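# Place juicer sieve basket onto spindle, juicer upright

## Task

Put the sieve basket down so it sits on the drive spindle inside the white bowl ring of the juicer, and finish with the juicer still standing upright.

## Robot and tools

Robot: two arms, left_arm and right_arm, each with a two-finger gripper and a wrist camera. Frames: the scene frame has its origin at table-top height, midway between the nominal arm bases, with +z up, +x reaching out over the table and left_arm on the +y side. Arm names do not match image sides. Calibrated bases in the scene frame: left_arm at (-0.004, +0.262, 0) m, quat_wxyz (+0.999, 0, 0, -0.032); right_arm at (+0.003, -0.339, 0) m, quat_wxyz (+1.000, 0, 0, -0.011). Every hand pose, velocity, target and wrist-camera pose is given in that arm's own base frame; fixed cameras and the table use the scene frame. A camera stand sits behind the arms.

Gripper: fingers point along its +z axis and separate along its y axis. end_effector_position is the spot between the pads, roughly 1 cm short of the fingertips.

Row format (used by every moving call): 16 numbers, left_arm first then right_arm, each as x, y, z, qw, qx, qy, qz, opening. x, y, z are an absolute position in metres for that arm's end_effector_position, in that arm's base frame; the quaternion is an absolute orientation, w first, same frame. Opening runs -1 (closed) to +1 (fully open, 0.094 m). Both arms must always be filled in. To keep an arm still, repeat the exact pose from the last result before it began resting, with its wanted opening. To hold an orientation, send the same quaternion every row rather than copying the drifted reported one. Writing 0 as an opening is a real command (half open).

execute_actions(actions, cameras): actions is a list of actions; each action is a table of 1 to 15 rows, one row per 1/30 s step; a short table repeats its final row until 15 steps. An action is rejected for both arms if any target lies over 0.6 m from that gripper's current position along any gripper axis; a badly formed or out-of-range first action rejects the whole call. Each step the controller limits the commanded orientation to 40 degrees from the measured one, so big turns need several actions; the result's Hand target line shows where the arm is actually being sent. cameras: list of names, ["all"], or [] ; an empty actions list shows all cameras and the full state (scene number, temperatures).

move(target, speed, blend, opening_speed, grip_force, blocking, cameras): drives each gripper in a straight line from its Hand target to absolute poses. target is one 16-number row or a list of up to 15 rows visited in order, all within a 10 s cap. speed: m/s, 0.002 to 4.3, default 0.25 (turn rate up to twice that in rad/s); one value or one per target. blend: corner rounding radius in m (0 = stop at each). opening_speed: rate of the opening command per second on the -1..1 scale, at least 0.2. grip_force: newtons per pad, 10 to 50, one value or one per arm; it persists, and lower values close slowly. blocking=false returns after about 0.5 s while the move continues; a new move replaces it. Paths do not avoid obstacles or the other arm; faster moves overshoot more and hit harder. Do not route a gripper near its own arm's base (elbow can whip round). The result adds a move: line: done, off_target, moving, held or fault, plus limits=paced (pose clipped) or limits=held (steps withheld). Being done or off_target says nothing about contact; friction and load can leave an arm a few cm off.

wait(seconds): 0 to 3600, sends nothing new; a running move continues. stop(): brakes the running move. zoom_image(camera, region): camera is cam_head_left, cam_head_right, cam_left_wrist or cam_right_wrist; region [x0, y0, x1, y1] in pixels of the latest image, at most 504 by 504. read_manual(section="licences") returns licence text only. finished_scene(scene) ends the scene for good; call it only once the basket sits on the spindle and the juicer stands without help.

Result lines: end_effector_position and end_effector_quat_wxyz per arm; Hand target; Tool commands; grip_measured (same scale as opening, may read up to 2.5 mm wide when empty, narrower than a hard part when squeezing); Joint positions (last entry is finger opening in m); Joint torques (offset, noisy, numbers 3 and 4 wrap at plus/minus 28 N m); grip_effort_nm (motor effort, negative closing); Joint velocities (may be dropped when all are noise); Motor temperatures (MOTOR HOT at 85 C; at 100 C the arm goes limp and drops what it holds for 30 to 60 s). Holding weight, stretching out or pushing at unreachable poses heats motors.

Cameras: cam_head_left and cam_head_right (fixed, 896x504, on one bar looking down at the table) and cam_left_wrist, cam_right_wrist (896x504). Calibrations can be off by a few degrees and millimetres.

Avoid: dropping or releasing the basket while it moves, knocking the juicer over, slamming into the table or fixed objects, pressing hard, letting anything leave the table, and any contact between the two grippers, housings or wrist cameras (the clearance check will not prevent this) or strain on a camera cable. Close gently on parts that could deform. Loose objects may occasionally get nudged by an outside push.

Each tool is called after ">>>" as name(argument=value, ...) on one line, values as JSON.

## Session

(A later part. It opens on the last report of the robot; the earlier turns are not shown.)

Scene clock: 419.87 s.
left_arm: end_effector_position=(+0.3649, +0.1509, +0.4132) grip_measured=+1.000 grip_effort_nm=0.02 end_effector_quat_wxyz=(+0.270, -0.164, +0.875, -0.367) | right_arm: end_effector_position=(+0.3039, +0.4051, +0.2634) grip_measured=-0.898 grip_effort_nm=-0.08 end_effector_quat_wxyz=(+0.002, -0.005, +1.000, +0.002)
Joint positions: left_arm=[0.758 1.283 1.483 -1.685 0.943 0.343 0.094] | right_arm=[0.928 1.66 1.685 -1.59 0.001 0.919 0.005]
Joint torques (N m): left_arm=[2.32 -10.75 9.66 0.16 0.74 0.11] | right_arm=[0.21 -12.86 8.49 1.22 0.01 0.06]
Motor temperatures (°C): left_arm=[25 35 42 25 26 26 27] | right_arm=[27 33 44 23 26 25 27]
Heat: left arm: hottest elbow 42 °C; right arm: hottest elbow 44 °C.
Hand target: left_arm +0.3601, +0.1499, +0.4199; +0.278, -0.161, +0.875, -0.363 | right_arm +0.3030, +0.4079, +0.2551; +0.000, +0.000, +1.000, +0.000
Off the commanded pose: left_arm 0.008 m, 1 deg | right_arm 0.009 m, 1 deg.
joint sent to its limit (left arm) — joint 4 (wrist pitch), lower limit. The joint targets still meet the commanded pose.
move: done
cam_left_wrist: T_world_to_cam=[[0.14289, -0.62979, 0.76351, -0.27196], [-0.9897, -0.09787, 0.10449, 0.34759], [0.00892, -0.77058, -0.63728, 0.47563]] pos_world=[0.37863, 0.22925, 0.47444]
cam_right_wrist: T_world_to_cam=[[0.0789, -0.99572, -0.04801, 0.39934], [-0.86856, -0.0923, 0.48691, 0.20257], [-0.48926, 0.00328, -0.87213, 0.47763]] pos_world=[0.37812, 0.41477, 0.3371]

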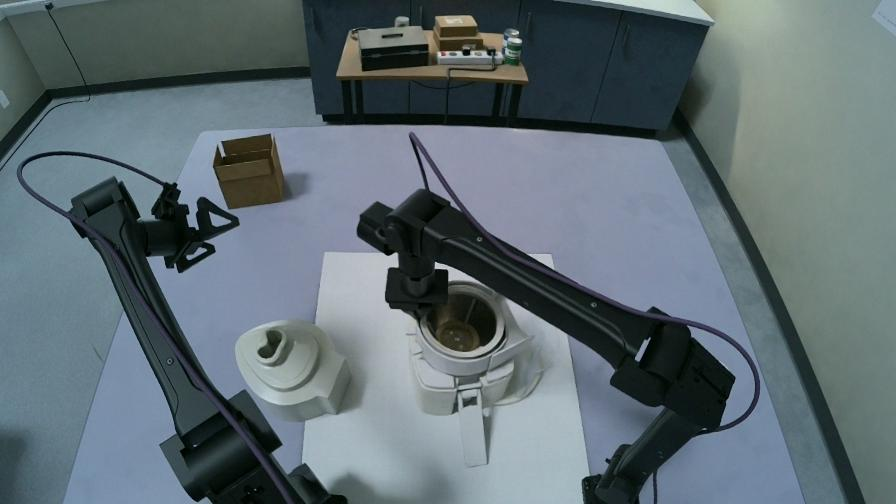

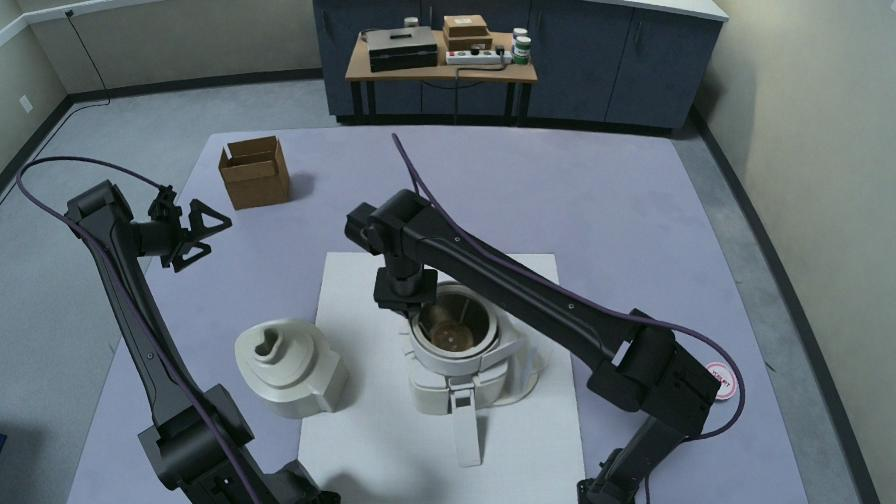

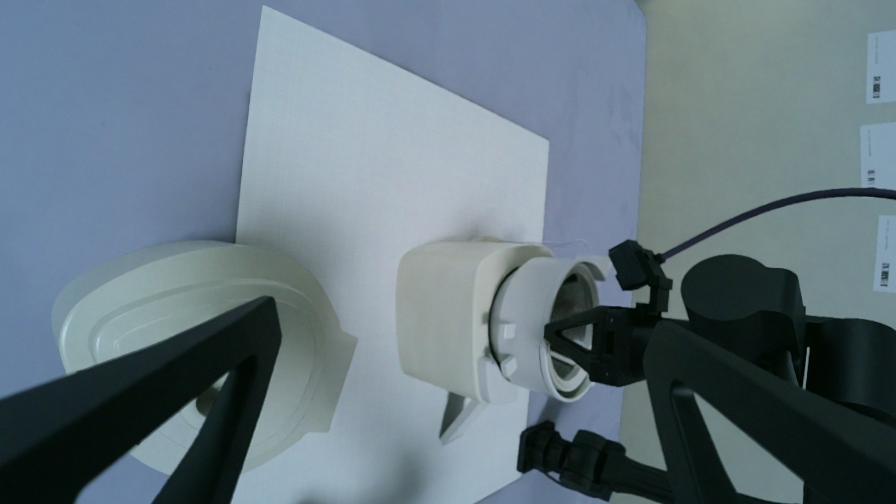

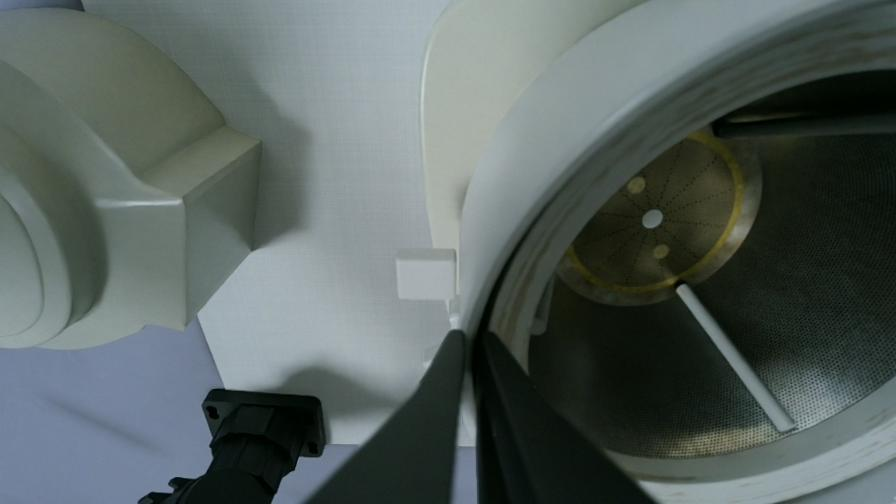

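>>> move(target=[[0.36,0.15,0.42,0.277,-0.161,0.875,-0.364,1,0.303,0.398,0.245,0,0,1,0,-0.9],[0.36,0.15,0.42,0.277,-0.161,0.875,-0.364,1,0.303,0.398,0.205,0,0,1,0,-0.9]], speed=0.03, cameras=["all"])

>>> zoom_image(camera="cam_left_wrist", region=[480, 230, 720, 430])

>>> zoom_image(camera="cam_head_left", region=[380, 240, 540, 390])

Scene clock: 430.50 s.
left_arm: end_effector_position=(+0.3649, +0.1509, +0.4132) grip_measured=+1.000 grip_effort_nm=0.01 end_effector_quat_wxyz=(+0.270, -0.164, +0.875, -0.367) | right_arm: end_effector_position=(+0.3038, +0.4059, +0.2414) grip_measured=-0.899 grip_effort_nm=-0.06 end_effector_quat_wxyz=(+0.022, -0.005, +0.999, +0.031)
Joint positions: left_arm=[0.758 1.283 1.483 -1.685 0.943 0.343 0.094] | right_arm=[0.928 1.615 1.571 -1.45 -0.002 0.919 0.005]
Joint torques (N m): left_arm=[2.2 -10.81 9.99 0.34 0.74 0.08] | right_arm=[-1.61 -9.82 6.09 1.07 0.16 -0.03]
Heat: left arm: hottest elbow 42 °C; right arm: hottest elbow 43 °C.
Hand target: left_arm +0.3601, +0.1499, +0.4199; +0.278, -0.161, +0.875, -0.363 | right_arm +0.3022, +0.3971, +0.2066; +0.000, +0.000, +1.000, +0.000
Off the commanded pose: left_arm 0.008 m, 1 deg | right_arm 0.037 m, 4 deg.
joint sent to its limit (left arm) — joint 4 (wrist pitch), lower limit. The joint targets still meet the commanded pose.
move: off_target (right_arm)
cam_left_wrist: T_world_to_cam=[[0.14289, -0.62979, 0.76351, -0.27196], [-0.9897, -0.09787, 0.10449, 0.34759], [0.00892, -0.77058, -0.63728, 0.47563]] pos_world=[0.37863, 0.22925, 0.47444]
cam_right_wrist: T_world_to_cam=[[0.08197, -0.99135, -0.10248, 0.40952], [-0.88682, -0.11947, 0.44641, 0.23952], [-0.4548, 0.05429, -0.88894, 0.43124]] pos_world=[0.37496, 0.41119, 0.31839]

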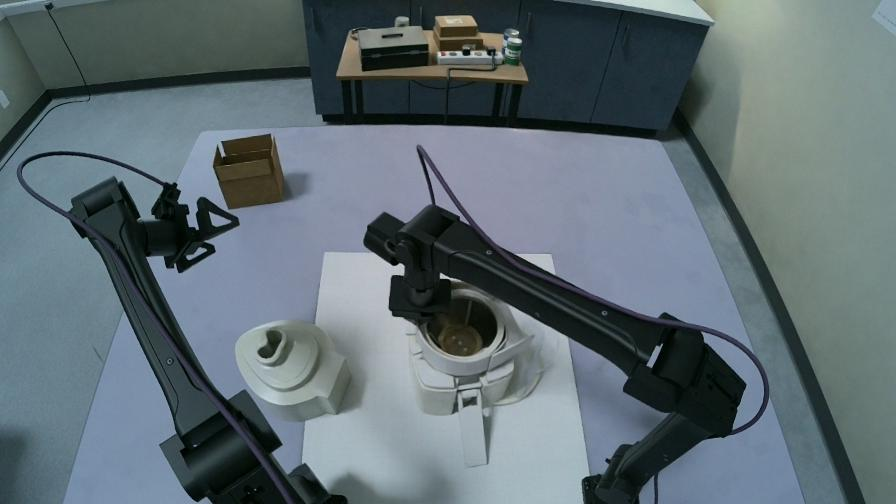

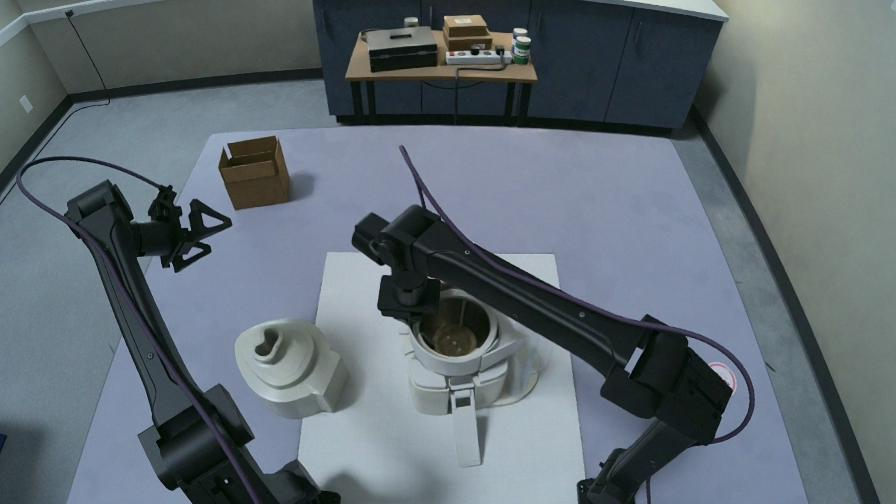

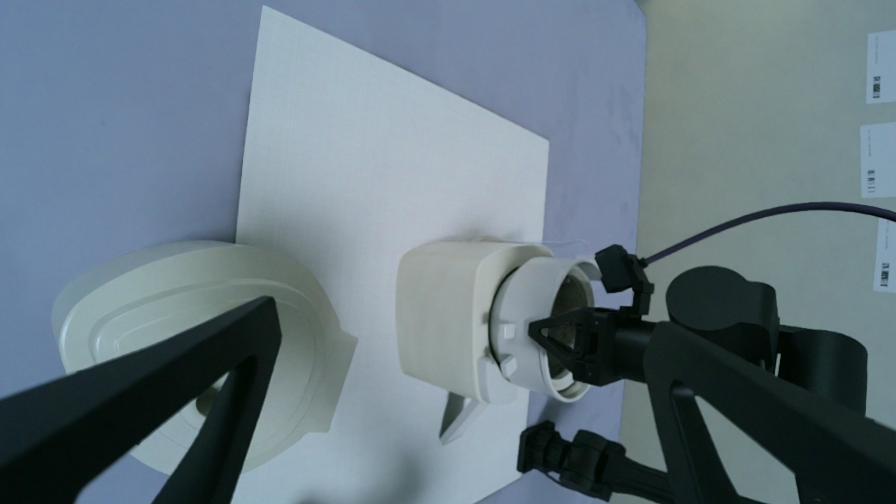

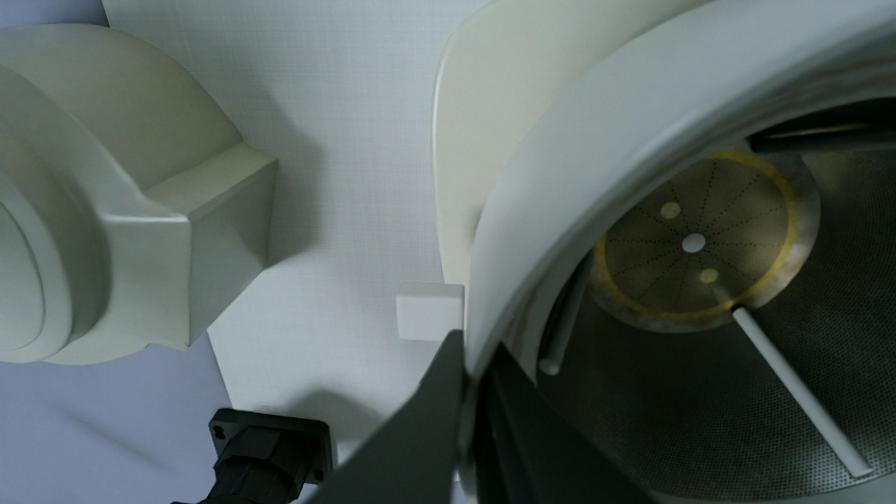

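Scaled by 2.100 from the camera's image (finer frame: 1280x720).

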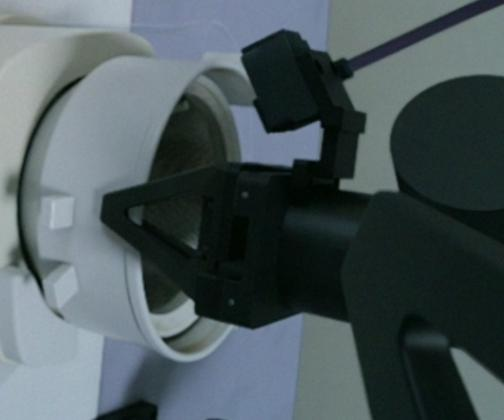

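Scaled by 3.150 from the camera's image (finer frame: 1280x720).

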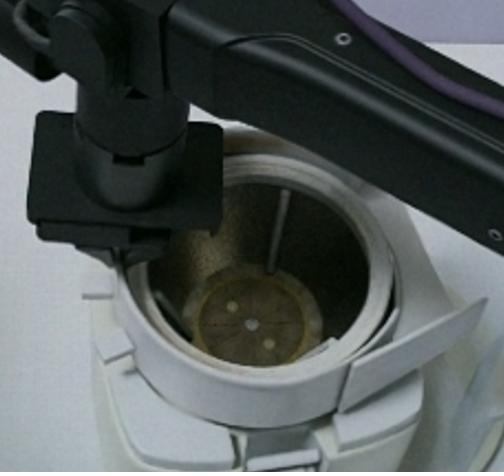

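>>> move(target=[[0.36,0.15,0.42,0.277,-0.161,0.875,-0.364,1,0.303,0.405,0.33,0,0,1,0,-0.9],[0.36,0.15,0.42,0.277,-0.161,0.875,-0.364,1,0.37,0.33,0.42,0,0,1,0,-0.9]], speed=[0.06,0.2], cameras=["all"])

>>> zoom_image(camera="cam_left_wrist", region=[480, 230, 720, 430])

>>> zoom_image(camera="cam_right_wrist", region=[340, 130, 700, 490])

>>> zoom_image(camera="cam_head_left", region=[380, 240, 540, 390])

Scene clock: 441.53 s.
left_arm: end_effector_position=(+0.3649, +0.1509, +0.4132) grip_measured=+1.000 grip_effort_nm=0.01 end_effector_quat_wxyz=(+0.270, -0.164, +0.875, -0.367) | right_arm: end_effector_position=(+0.3632, +0.3275, +0.3956) grip_measured=-0.898 grip_effort_nm=-0.08 end_effector_quat_wxyz=(+0.077, +0.004, +0.994, +0.072)
Joint positions: left_arm=[0.758 1.283 1.483 -1.685 0.943 0.343 0.094] | right_arm=[0.733 1.536 1.874 -1.696 -0.003 0.742 0.005]
Joint torques (N m): left_arm=[1.9 -11.11 9.8 0.38 0.72 0.11] | right_arm=[-1.26 -10.81 14.8 0.57 0.08 -0.17]
Heat: left arm: hottest elbow 42 °C; right arm: hottest elbow 43 °C.
Hand target: left_arm +0.3601, +0.1499, +0.4199; +0.278, -0.161, +0.875, -0.363 | right_arm +0.3690, +0.3292, +0.4189; +0.096, +0.001, +0.992, +0.087
Off the commanded pose: left_arm 0.008 m, 1 deg | right_arm 0.025 m, 12 deg.
joint sent to its limit (left arm) — joint 4 (wrist pitch), lower limit. The joint targets still meet the commanded pose.
joint sent to its limit (right arm) — joint 4 (wrist pitch), lower limit. The joint targets are off in orientation, not in position.
move: off_target (right_arm)
cam_left_wrist: T_world_to_cam=[[0.14289, -0.62979, 0.76351, -0.27196], [-0.9897, -0.09787, 0.10449, 0.34759], [0.00892, -0.77058, -0.63728, 0.47563]] pos_world=[0.37863, 0.22925, 0.47444]
cam_right_wrist: T_world_to_cam=[[0.07882, -0.9811, -0.1767, 0.36988], [-0.93241, -0.13527, 0.33515, 0.27978], [-0.35271, 0.13834, -0.92545, 0.54949]] pos_world=[0.42552, 0.32472, 0.48012]

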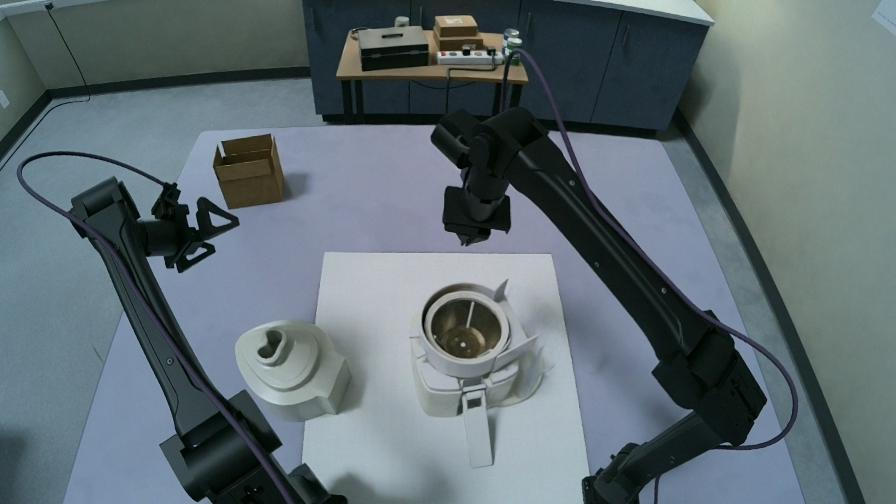

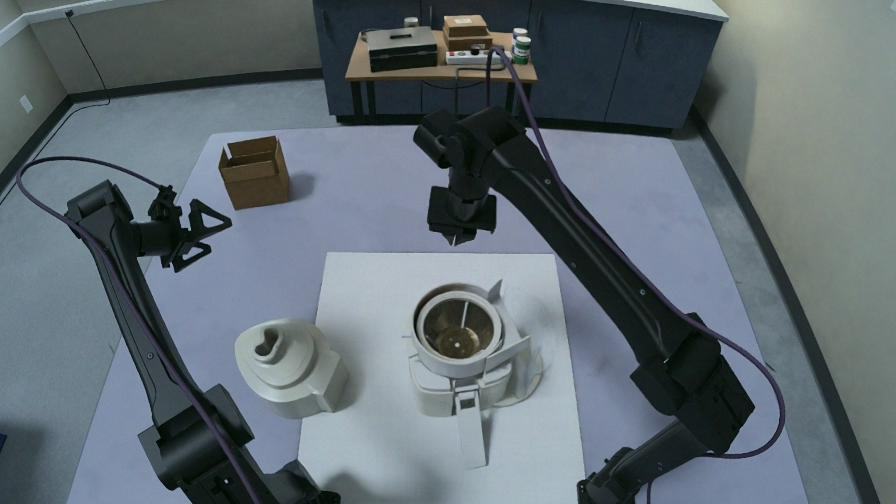

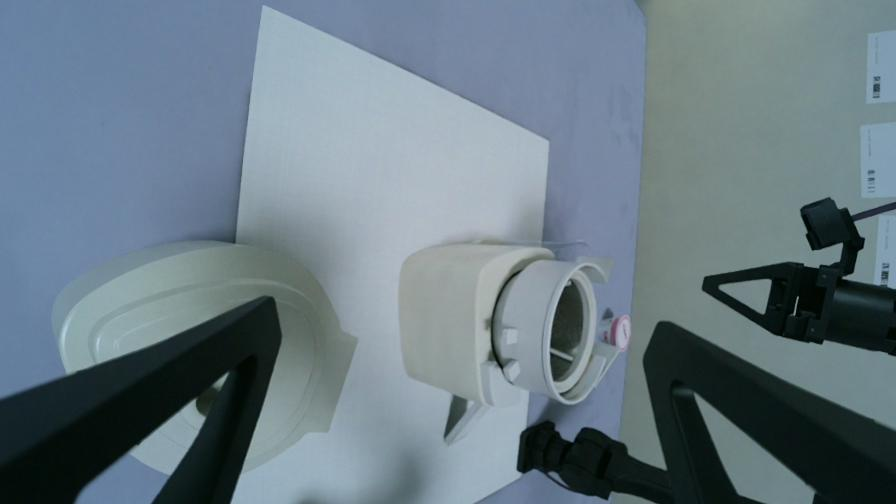

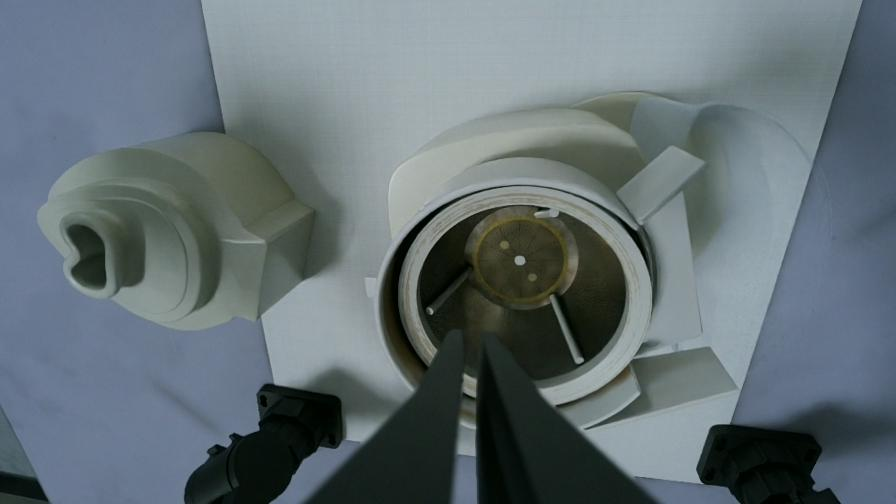

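Scaled by 2.100 from the camera's image (finer frame: 1280x720).

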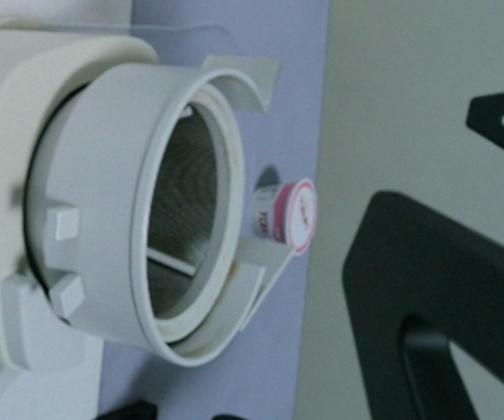

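Scaled by 1.400 from the camera's image (finer frame: 1280x720).

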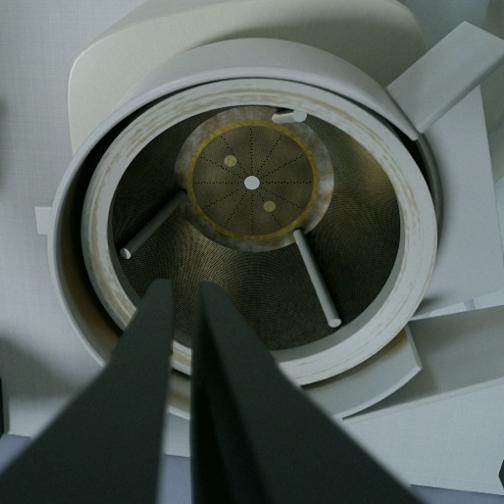

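Scaled by 3.150 from the camera's image (finer frame: 1280x720).

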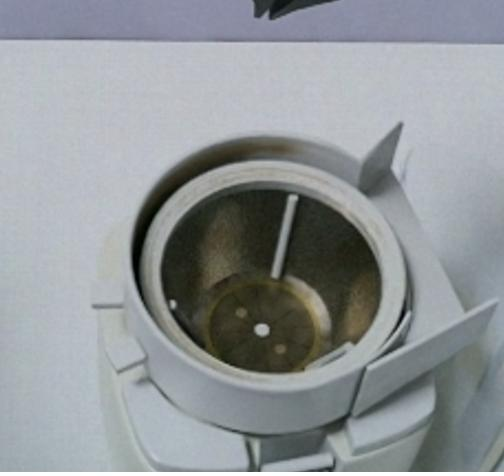

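>>> move(target=[[0.36,0.15,0.42,0.277,-0.161,0.875,-0.364,1,0.33,0.24,0.38,0,0,0.9962,0.0872,-0.25],[0.36,0.15,0.42,0.277,-0.161,0.875,-0.364,1,0.303,0.258,0.25,0,0,0.9962,0.0872,-0.25]], speed=0.12, cameras=["cam_right_wrist","cam_head_left","cam_left_wrist"])

>>> zoom_image(camera="cam_head_left", region=[400, 220, 560, 390])

>>> zoom_image(camera="cam_left_wrist", region=[480, 230, 720, 430])

Scene clock: 457.50 s.
left_arm: end_effector_position=(+0.3649, +0.1509, +0.4132) grip_measured=+1.000 grip_effort_nm=0.02 end_effector_quat_wxyz=(+0.270, -0.164, +0.875, -0.367) | right_arm: end_effector_position=(+0.3064, +0.2555, +0.2484) grip_measured=-0.252 grip_effort_nm=0.09 end_effector_quat_wxyz=(-0.008, -0.001, +0.997, +0.083)
Joint positions: left_arm=[0.758 1.283 1.483 -1.685 0.943 0.343 0.094] | right_arm=[0.634 1.325 1.271 -1.43 -0.142 0.639 0.035]
Joint torques (N m): left_arm=[1.73 -10.05 10 0.17 0.78 0.08] | right_arm=[0.56 -9.82 8.87 1.47 0.03 0.06]
Heat: left arm: hottest elbow 42 °C; right arm: hottest elbow 45 °C.
Hand target: left_arm +0.3601, +0.1499, +0.4199; +0.278, -0.161, +0.875, -0.363 | right_arm +0.3031, +0.2580, +0.2500; +0.000, +0.000, +0.996, +0.087
Off the commanded pose: left_arm 0.008 m, 1 deg | right_arm 0.004 m, 1 deg.
joint sent to its limit (left arm) — joint 4 (wrist pitch), lower limit. The joint targets still meet the commanded pose.
move: done
cam_left_wrist: T_world_to_cam=[[0.14289, -0.62979, 0.76351, -0.27196], [-0.9897, -0.09787, 0.10449, 0.34759], [0.00892, -0.77058, -0.63728, 0.47563]] pos_world=[0.37863, 0.22925, 0.47444]
cam_right_wrist: T_world_to_cam=[[0.06893, -0.97548, -0.20903, 0.28731], [-0.85961, -0.16441, 0.48377, 0.21462], [-0.50627, 0.14634, -0.84986, 0.42936]] pos_world=[0.38207, 0.25272, 0.32113]
Images, in order (width x height): cam_head_left 896x504, cam_left_wrist 896x504, cam_right_wrist 896x504.

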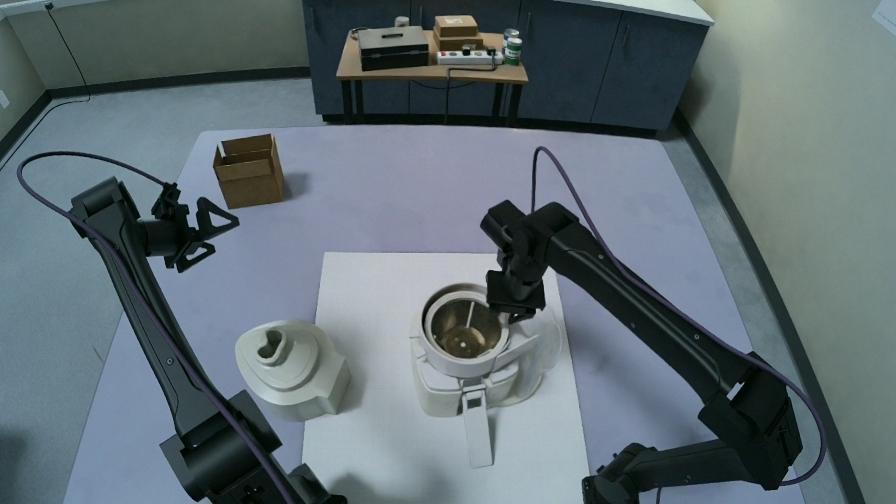

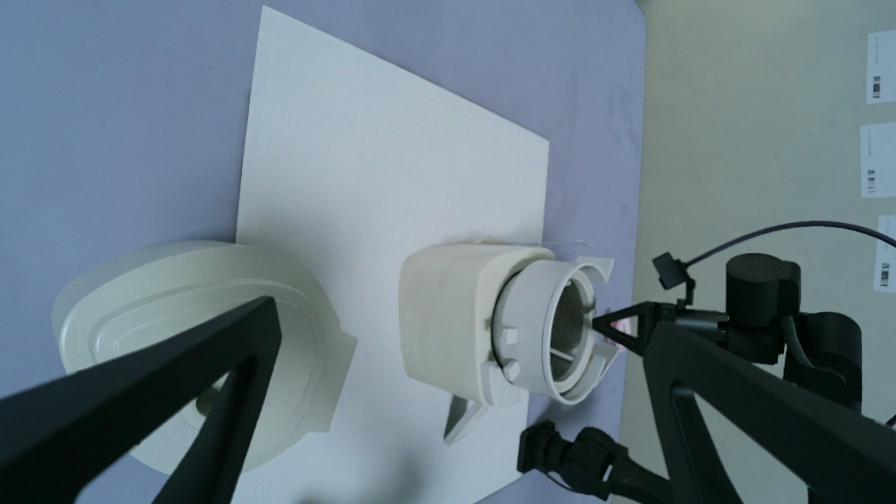

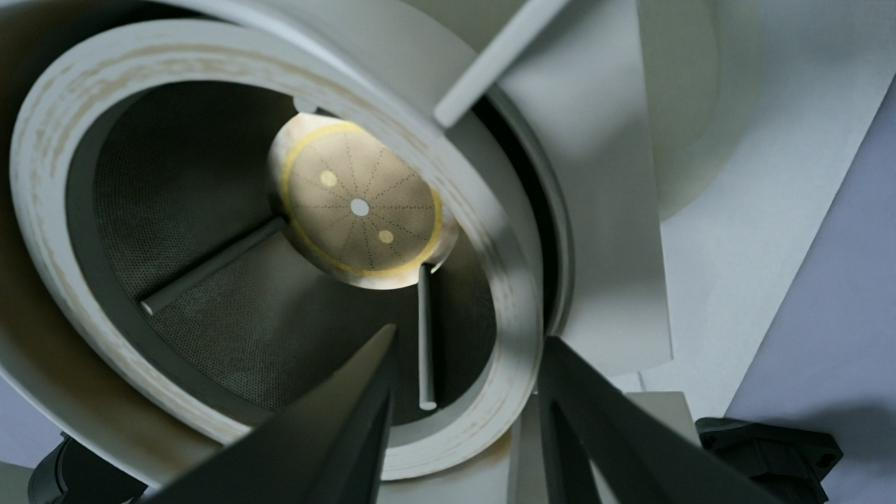

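Scaled by 2.965 from the camera's image (finer frame: 1280x720).

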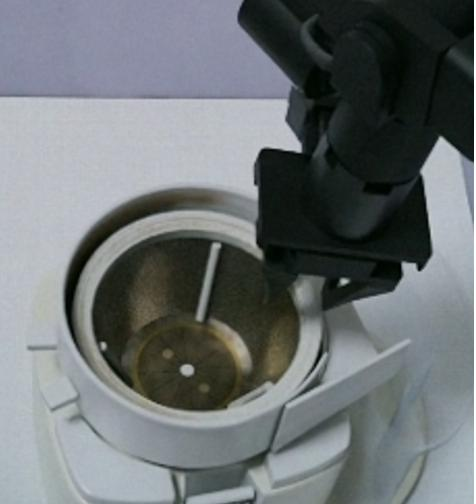

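Scaled by 2.100 from the camera's image (finer frame: 1280x720).

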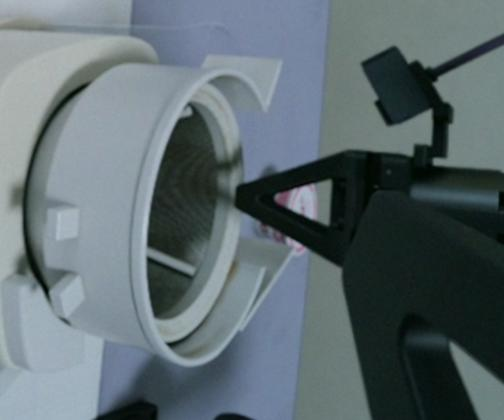

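>>> move(target=[[0.36,0.15,0.42,0.277,-0.161,0.875,-0.364,1,0.303,0.247,0.25,0,0,0.9962,0.0872,-0.25],[0.36,0.15,0.42,0.277,-0.161,0.875,-0.364,1,0.303,0.249,0.238,0,0,0.9962,0.0872,-0.25]], speed=0.05, cameras=["cam_right_wrist","cam_left_wrist"])

Scene clock: 481.67 s.
left_arm: end_effector_position=(+0.3649, +0.1509, +0.4132) grip_measured=+1.000 grip_effort_nm=0.01 end_effector_quat_wxyz=(+0.270, -0.164, +0.875, -0.367) | right_arm: end_effector_position=(+0.3012, +0.2515, +0.2385) grip_measured=-0.252 grip_effort_nm=0.09 end_effector_quat_wxyz=(-0.006, +0.000, +0.996, +0.084)
Joint positions: left_arm=[0.758 1.283 1.483 -1.685 0.943 0.343 0.094] | right_arm=[0.634 1.308 1.229 -1.403 -0.142 0.64 0.035]
Joint torques (N m): left_arm=[2.84 -10.52 9.72 0.29 0.69 0.07] | right_arm=[-1.2 -8.88 8.76 1.47 0.01 -0.13]
Heat: left arm: hottest elbow 43 °C; right arm: hottest elbow 43 °C.
Hand target: left_arm +0.3601, +0.1499, +0.4199; +0.278, -0.161, +0.875, -0.363 | right_arm +0.3030, +0.2490, +0.2379; +0.000, +0.000, +0.996, +0.087
Off the commanded pose: left_arm 0.008 m, 1 deg | right_arm 0.003 m, 1 deg.
joint sent to its limit (left arm) — joint 4 (wrist pitch), lower limit. The joint targets still meet the commanded pose.
move: done
cam_left_wrist: T_world_to_cam=[[0.14289, -0.62979, 0.76351, -0.27196], [-0.9897, -0.09787, 0.10449, 0.34759], [0.00892, -0.77058, -0.63728, 0.47563]] pos_world=[0.37863, 0.22925, 0.47444]
cam_right_wrist: T_world_to_cam=[[0.06861, -0.97521, -0.2104, 0.28203], [-0.86075, -0.16449, 0.48173, 0.21506], [-0.50439, 0.14805, -0.85069, 0.41813]] pos_world=[0.37666, 0.24851, 0.31144]
Images, in order (width x height): cam_left_wrist 896x504, cam_right_wrist 896x504.

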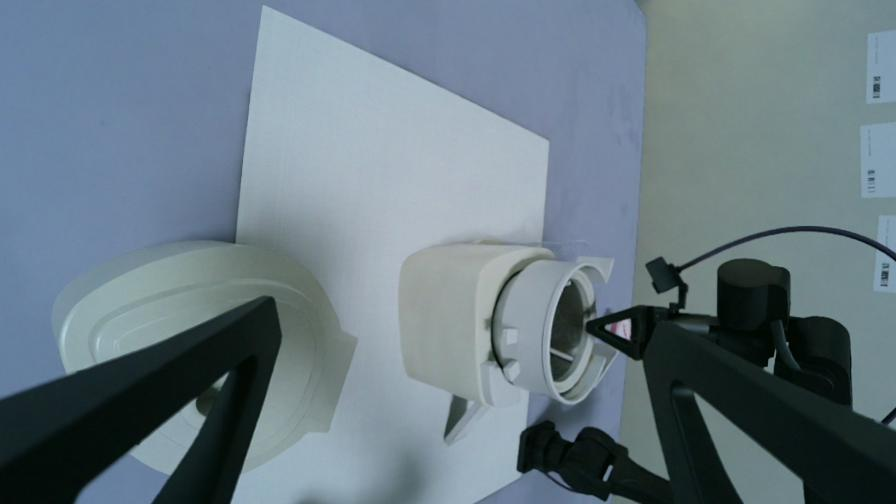

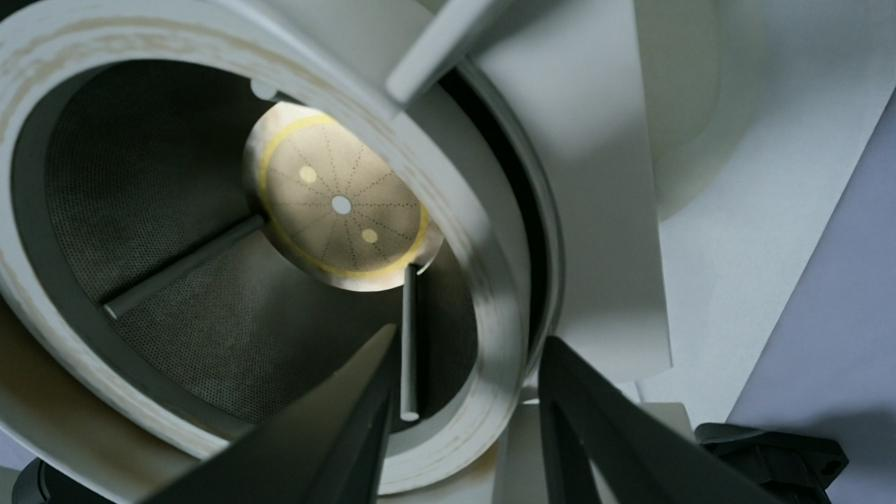

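>>> zoom_image(camera="cam_right_wrist", region=[380, 240, 680, 440])

>>> zoom_image(camera="cam_left_wrist", region=[480, 230, 720, 430])

Scaled by 1.680 from the camera's image (finer frame: 1280x720).

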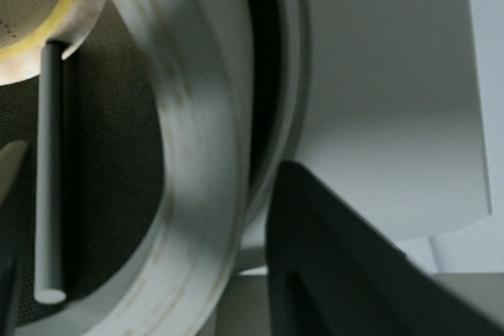

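Scaled by 2.100 from the camera's image (finer frame: 1280x720).

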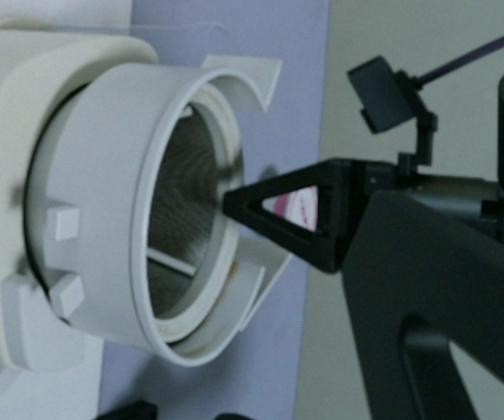

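>>> move(target=[[0.36,0.15,0.42,0.277,-0.161,0.875,-0.364,1,0.295,0.249,0.238,0,0,0.9962,0.0872,-0.25],[0.36,0.15,0.42,0.277,-0.161,0.875,-0.364,1,0.296,0.2515,0.222,0,0,0.9962,0.0872,-0.25]], speed=0.03, cameras=["cam_right_wrist"])

>>> zoom_image(camera="cam_right_wrist", region=[380, 240, 680, 440])

Scene clock: 493.27 s.
left_arm: end_effector_position=(+0.3649, +0.1509, +0.4132) grip_measured=+1.000 grip_effort_nm=0.01 end_effector_quat_wxyz=(+0.270, -0.164, +0.875, -0.367) | right_arm: end_effector_position=(+0.2980, +0.2491, +0.2245) grip_measured=-0.252 grip_effort_nm=0.09 end_effector_quat_wxyz=(-0.003, -0.001, +0.996, +0.086)
Joint positions: left_arm=[0.758 1.283 1.483 -1.685 0.943 0.343 0.094] | right_arm=[0.634 1.296 1.181 -1.359 -0.142 0.64 0.035]
Joint torques (N m): left_arm=[2.43 -10.17 9.99 0.38 0.75 0.11] | right_arm=[0.09 -8 8.81 1.39 0.04 0.05]
Heat: left arm: hottest elbow 43 °C; right arm: hottest elbow 42 °C.
Hand target: left_arm +0.3601, +0.1499, +0.4199; +0.278, -0.161, +0.875, -0.363 | right_arm +0.2960, +0.2515, +0.2221; +0.000, +0.000, +0.996, +0.087
Off the commanded pose: left_arm 0.008 m, 1 deg | right_arm 0.004 m, 0 deg.
joint sent to its limit (left arm) — joint 4 (wrist pitch), lower limit. The joint targets still meet the commanded pose.
move: done
cam_right_wrist: T_world_to_cam=[[0.06993, -0.97423, -0.21443, 0.27725], [-0.86374, -0.16667, 0.47558, 0.22154], [-0.49906, 0.15195, -0.85314, 0.40294]] pos_world=[0.37305, 0.24581, 0.29786]

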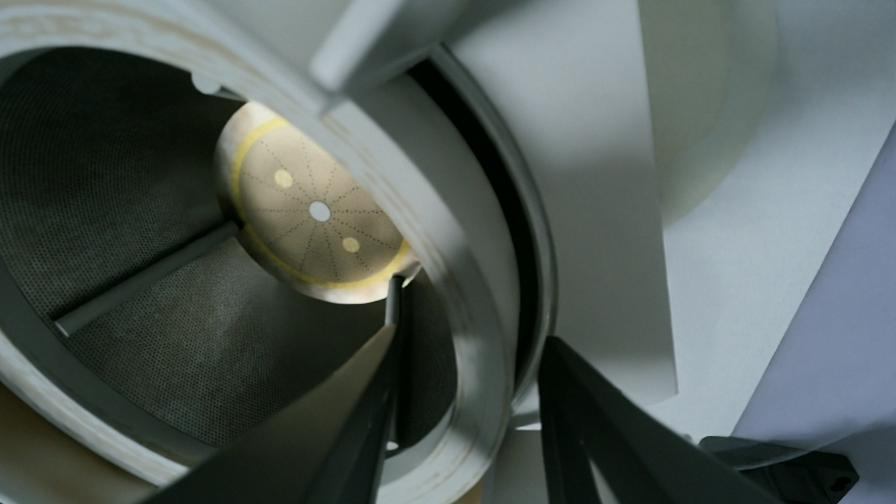

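Scaled by 1.680 from the camera's image (finer frame: 1280x720).

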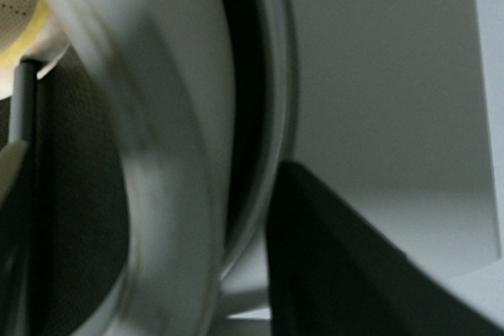

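>>> move(target=[[0.36,0.15,0.42,0.277,-0.161,0.875,-0.364,1,0.30,0.245,0.27,0,0,0.9962,0.0872,-0.25],[0.36,0.15,0.42,0.277,-0.161,0.875,-0.364,1,0.30,0.32,0.27,0,0,1,0,-1],[0.36,0.15,0.42,0.277,-0.161,0.875,-0.364,1,0.30,0.325,0.235,0,0,1,0,-1]], speed=0.08, cameras=["cam_right_wrist","cam_left_wrist","cam_head_right"])

Scene clock: 519.17 s.
left_arm: end_effector_position=(+0.3649, +0.1509, +0.4132) grip_measured=+1.000 grip_effort_nm=0.01 end_effector_quat_wxyz=(+0.270, -0.164, +0.875, -0.367) | right_arm: end_effector_position=(+0.3016, +0.3195, +0.2401) grip_measured=-0.996 grip_effort_nm=-0.20 end_effector_quat_wxyz=(-0.002, -0.001, +1.000, +0.001)
Joint positions: left_arm=[0.758 1.283 1.483 -1.685 0.943 0.343 0.094] | right_arm=[0.814 1.489 1.422 -1.505 -0.003 0.812 0]
Joint torques (N m): left_arm=[2.26 -10.52 9.88 0.39 0.72 0.08] | right_arm=[0.44 -10.23 9.07 1.22 0.19 0.08]
Heat: left arm: hottest elbow 43 °C; right arm: hottest elbow 42 °C.
Hand target: left_arm +0.3601, +0.1499, +0.4199; +0.278, -0.161, +0.875, -0.363 | right_arm +0.3000, +0.3249, +0.2351; +0.000, +0.000, +1.000, +0.000
Off the commanded pose: left_arm 0.008 m, 1 deg | right_arm 0.008 m, 0 deg.
joint sent to its limit (left arm) — joint 4 (wrist pitch), lower limit. The joint targets still meet the commanded pose.
move: done; target 2's new opening was sent with right_arm's hand 0.028 m and 3 deg from that target
cam_left_wrist: T_world_to_cam=[[0.14289, -0.62979, 0.76351, -0.27196], [-0.9897, -0.09787, 0.10449, 0.34759], [0.00892, -0.77058, -0.63728, 0.47563]] pos_world=[0.37863, 0.22925, 0.47444]
cam_right_wrist: T_world_to_cam=[[0.07101, -0.99643, -0.04565, 0.31516], [-0.86555, -0.0843, 0.49367, 0.19885], [-0.49576, 0.00445, -0.86845, 0.45709]] pos_world=[0.37635, 0.32876, 0.31318]
Images, in order (width x height): cam_head_right 896x504, cam_left_wrist 896x504, cam_right_wrist 896x504.

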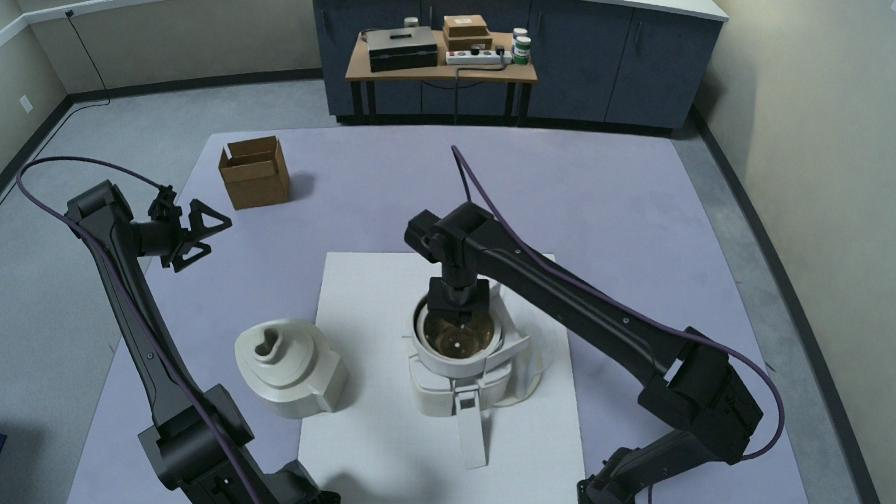

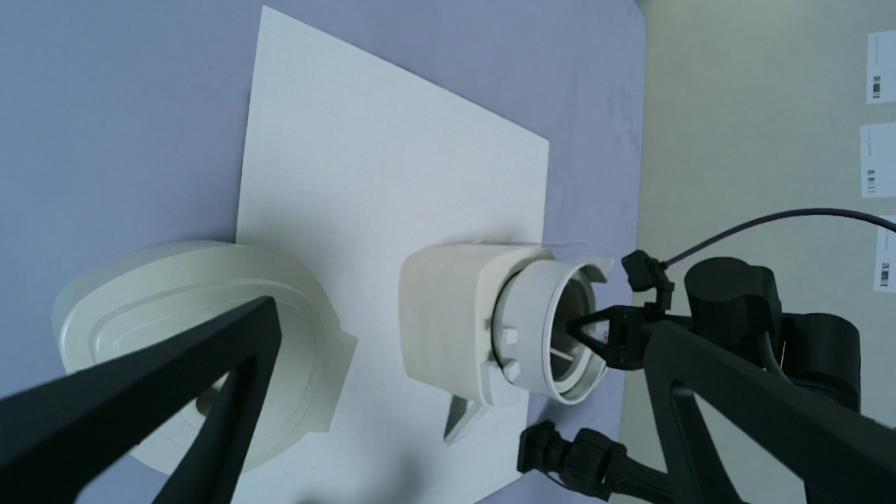

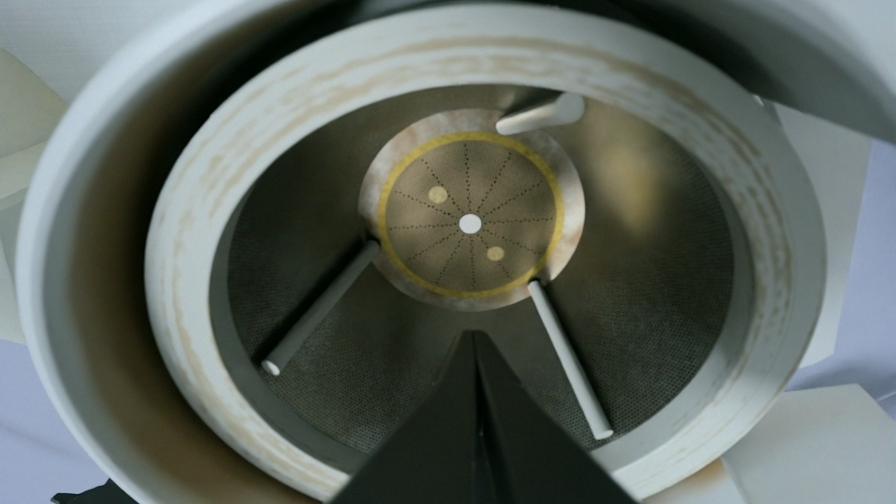

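>>> move(target=[[0.36,0.15,0.42,0.277,-0.161,0.875,-0.364,1,0.303,0.33,0.2,0,0,1,0,-1],[0.36,0.15,0.42,0.277,-0.161,0.875,-0.364,1,0.303,0.37,0.2,0,0,1,0,-1]], speed=0.05, cameras=["cam_right_wrist"])

Scene clock: 530.87 s.
left_arm: end_effector_position=(+0.3649, +0.1509, +0.4132) grip_measured=+1.000 grip_effort_nm=0.01 end_effector_quat_wxyz=(+0.270, -0.164, +0.875, -0.367) | right_arm: end_effector_position=(+0.2990, +0.3496, +0.1919) grip_measured=-0.996 grip_effort_nm=-0.20 end_effector_quat_wxyz=(-0.006, +0.003, +1.000, -0.012)
Joint positions: left_arm=[0.758 1.283 1.483 -1.685 0.943 0.343 0.094] | right_arm=[0.866 1.574 1.392 -1.415 0.005 0.873 0]
Joint torques (N m): left_arm=[2.32 -10.99 9.98 0.42 0.69 0.11] | right_arm=[1.2 -10.17 13.33 0.62 -0.16 0]
Heat: left arm: hottest elbow 43 °C; right arm: hottest elbow 41 °C.
Hand target: left_arm +0.3601, +0.1499, +0.4199; +0.278, -0.161, +0.875, -0.363 | right_arm +0.3023, +0.3693, +0.2001; +0.000, +0.000, +1.000, +0.000
Off the commanded pose: left_arm 0.008 m, 1 deg | right_arm 0.022 m, 2 deg.
joint sent to its limit (left arm) — joint 4 (wrist pitch), lower limit. The joint targets still meet the commanded pose.
move: off_target (right_arm)
cam_right_wrist: T_world_to_cam=[[0.0628, -0.99779, -0.02153, 0.34144], [-0.86121, -0.06508, 0.50407, 0.21294], [-0.50436, -0.01312, -0.86339, 0.42159]] pos_world=[0.37458, 0.36008, 0.26401]

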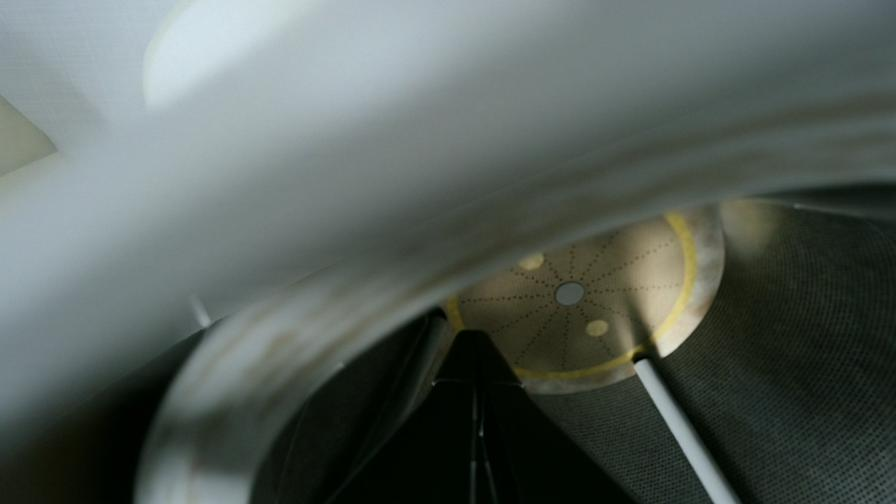

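>>> move(target=[0.36,0.15,0.42,0.277,-0.161,0.875,-0.364,1,0.306,0.385,0.205,0,0,1,0,-1], speed=0.03, cameras=["cam_right_wrist"])

>>> move(target=[0.36,0.15,0.42,0.277,-0.161,0.875,-0.364,1,0.308,0.4,0.207,0,0,1,0,-1], speed=0.03)

Scene clock: 537.20 s.
left_arm: end_effector_position=(+0.3649, +0.1509, +0.4132) grip_measured=+1.000 grip_effort_nm=0.02 end_effector_quat_wxyz=(+0.270, -0.164, +0.875, -0.367) | right_arm: end_effector_position=(+0.2995, +0.3654, +0.1908) grip_measured=-0.996 grip_effort_nm=-0.20 end_effector_quat_wxyz=(-0.010, -0.001, +1.000, -0.013)
Joint positions: left_arm=[0.758 1.283 1.483 -1.685 0.943 0.343 0.094] | right_arm=[0.886 1.61 1.432 -1.425 0.001 0.883 0]
Joint torques (N m): left_arm=[1.67 -11.05 9.98 0.31 0.67 0.08] | right_arm=[0.85 -11.05 14.39 0.31 -0.02 0.12]
Heat: left arm: hottest elbow 43 °C; right arm: hottest elbow 42 °C.
Hand target: left_arm +0.3601, +0.1499, +0.4199; +0.278, -0.161, +0.875, -0.363 | right_arm +0.3052, +0.3842, +0.2050; +0.000, +0.000, +1.000, +0.001
Off the commanded pose: left_arm 0.008 m, 1 deg | right_arm 0.025 m, 2 deg.
joint sent to its limit (left arm) — joint 4 (wrist pitch), lower limit. The joint targets still meet the commanded pose.
move: off_target (right_arm)
cam_right_wrist: T_world_to_cam=[[0.07133, -0.99725, -0.0199, 0.3541], [-0.85739, -0.0715, 0.50967, 0.21512], [-0.50969, -0.01929, -0.86014, 0.42434]] pos_world=[0.37546, 0.37669, 0.26239]

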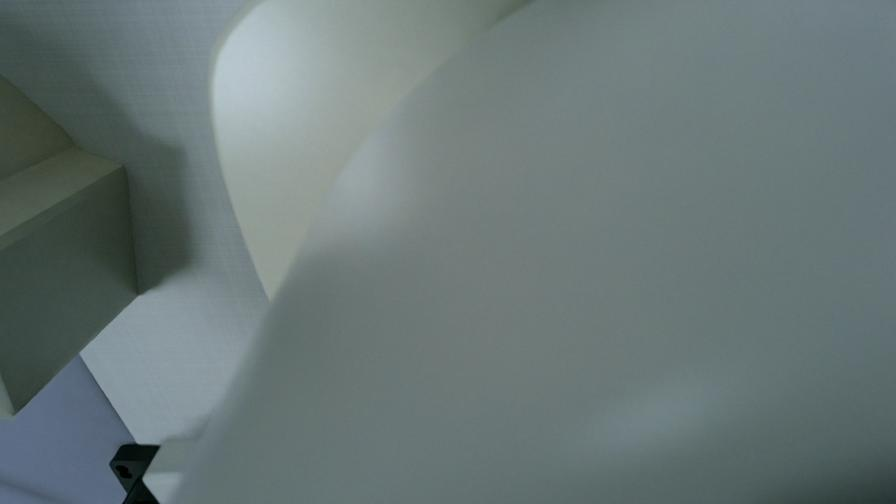

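Scene clock: 538.20 s.
left_arm: end_effector_position=(+0.3649, +0.1509, +0.4132) grip_measured=+1.000 grip_effort_nm=0.01 end_effector_quat_wxyz=(+0.270, -0.164, +0.875, -0.367) | right_arm: end_effector_position=(+0.2998, +0.3665, +0.1917) grip_measured=-0.996 grip_effort_nm=-0.19 end_effector_quat_wxyz=(-0.017, +0.004, +1.000, -0.025)
Joint positions: left_arm=[0.758 1.283 1.483 -1.685 0.943 0.343 0.094] | right_arm=[0.888 1.63 1.458 -1.459 0.004 0.896 0]
Joint torques (N m): left_arm=[2.49 -10.64 9.88 0.05 0.73 0.09] | right_arm=[2.14 -10.52 15.99 1.11 -0.19 0.09]
Heat: left arm: hottest elbow 43 °C; right arm: hottest elbow 42 °C.
Hand target: left_arm +0.3601, +0.1499, +0.4199; +0.278, -0.161, +0.875, -0.363 | right_arm +0.3062, +0.3981, +0.2073; +0.000, +0.000, +1.000, +0.001
Off the commanded pose: left_arm 0.008 m, 1 deg | right_arm 0.038 m, 3 deg.
joint sent to its limit (left arm) — joint 4 (wrist pitch), lower limit. The joint targets still meet the commanded pose.
move: off_target (right_arm)


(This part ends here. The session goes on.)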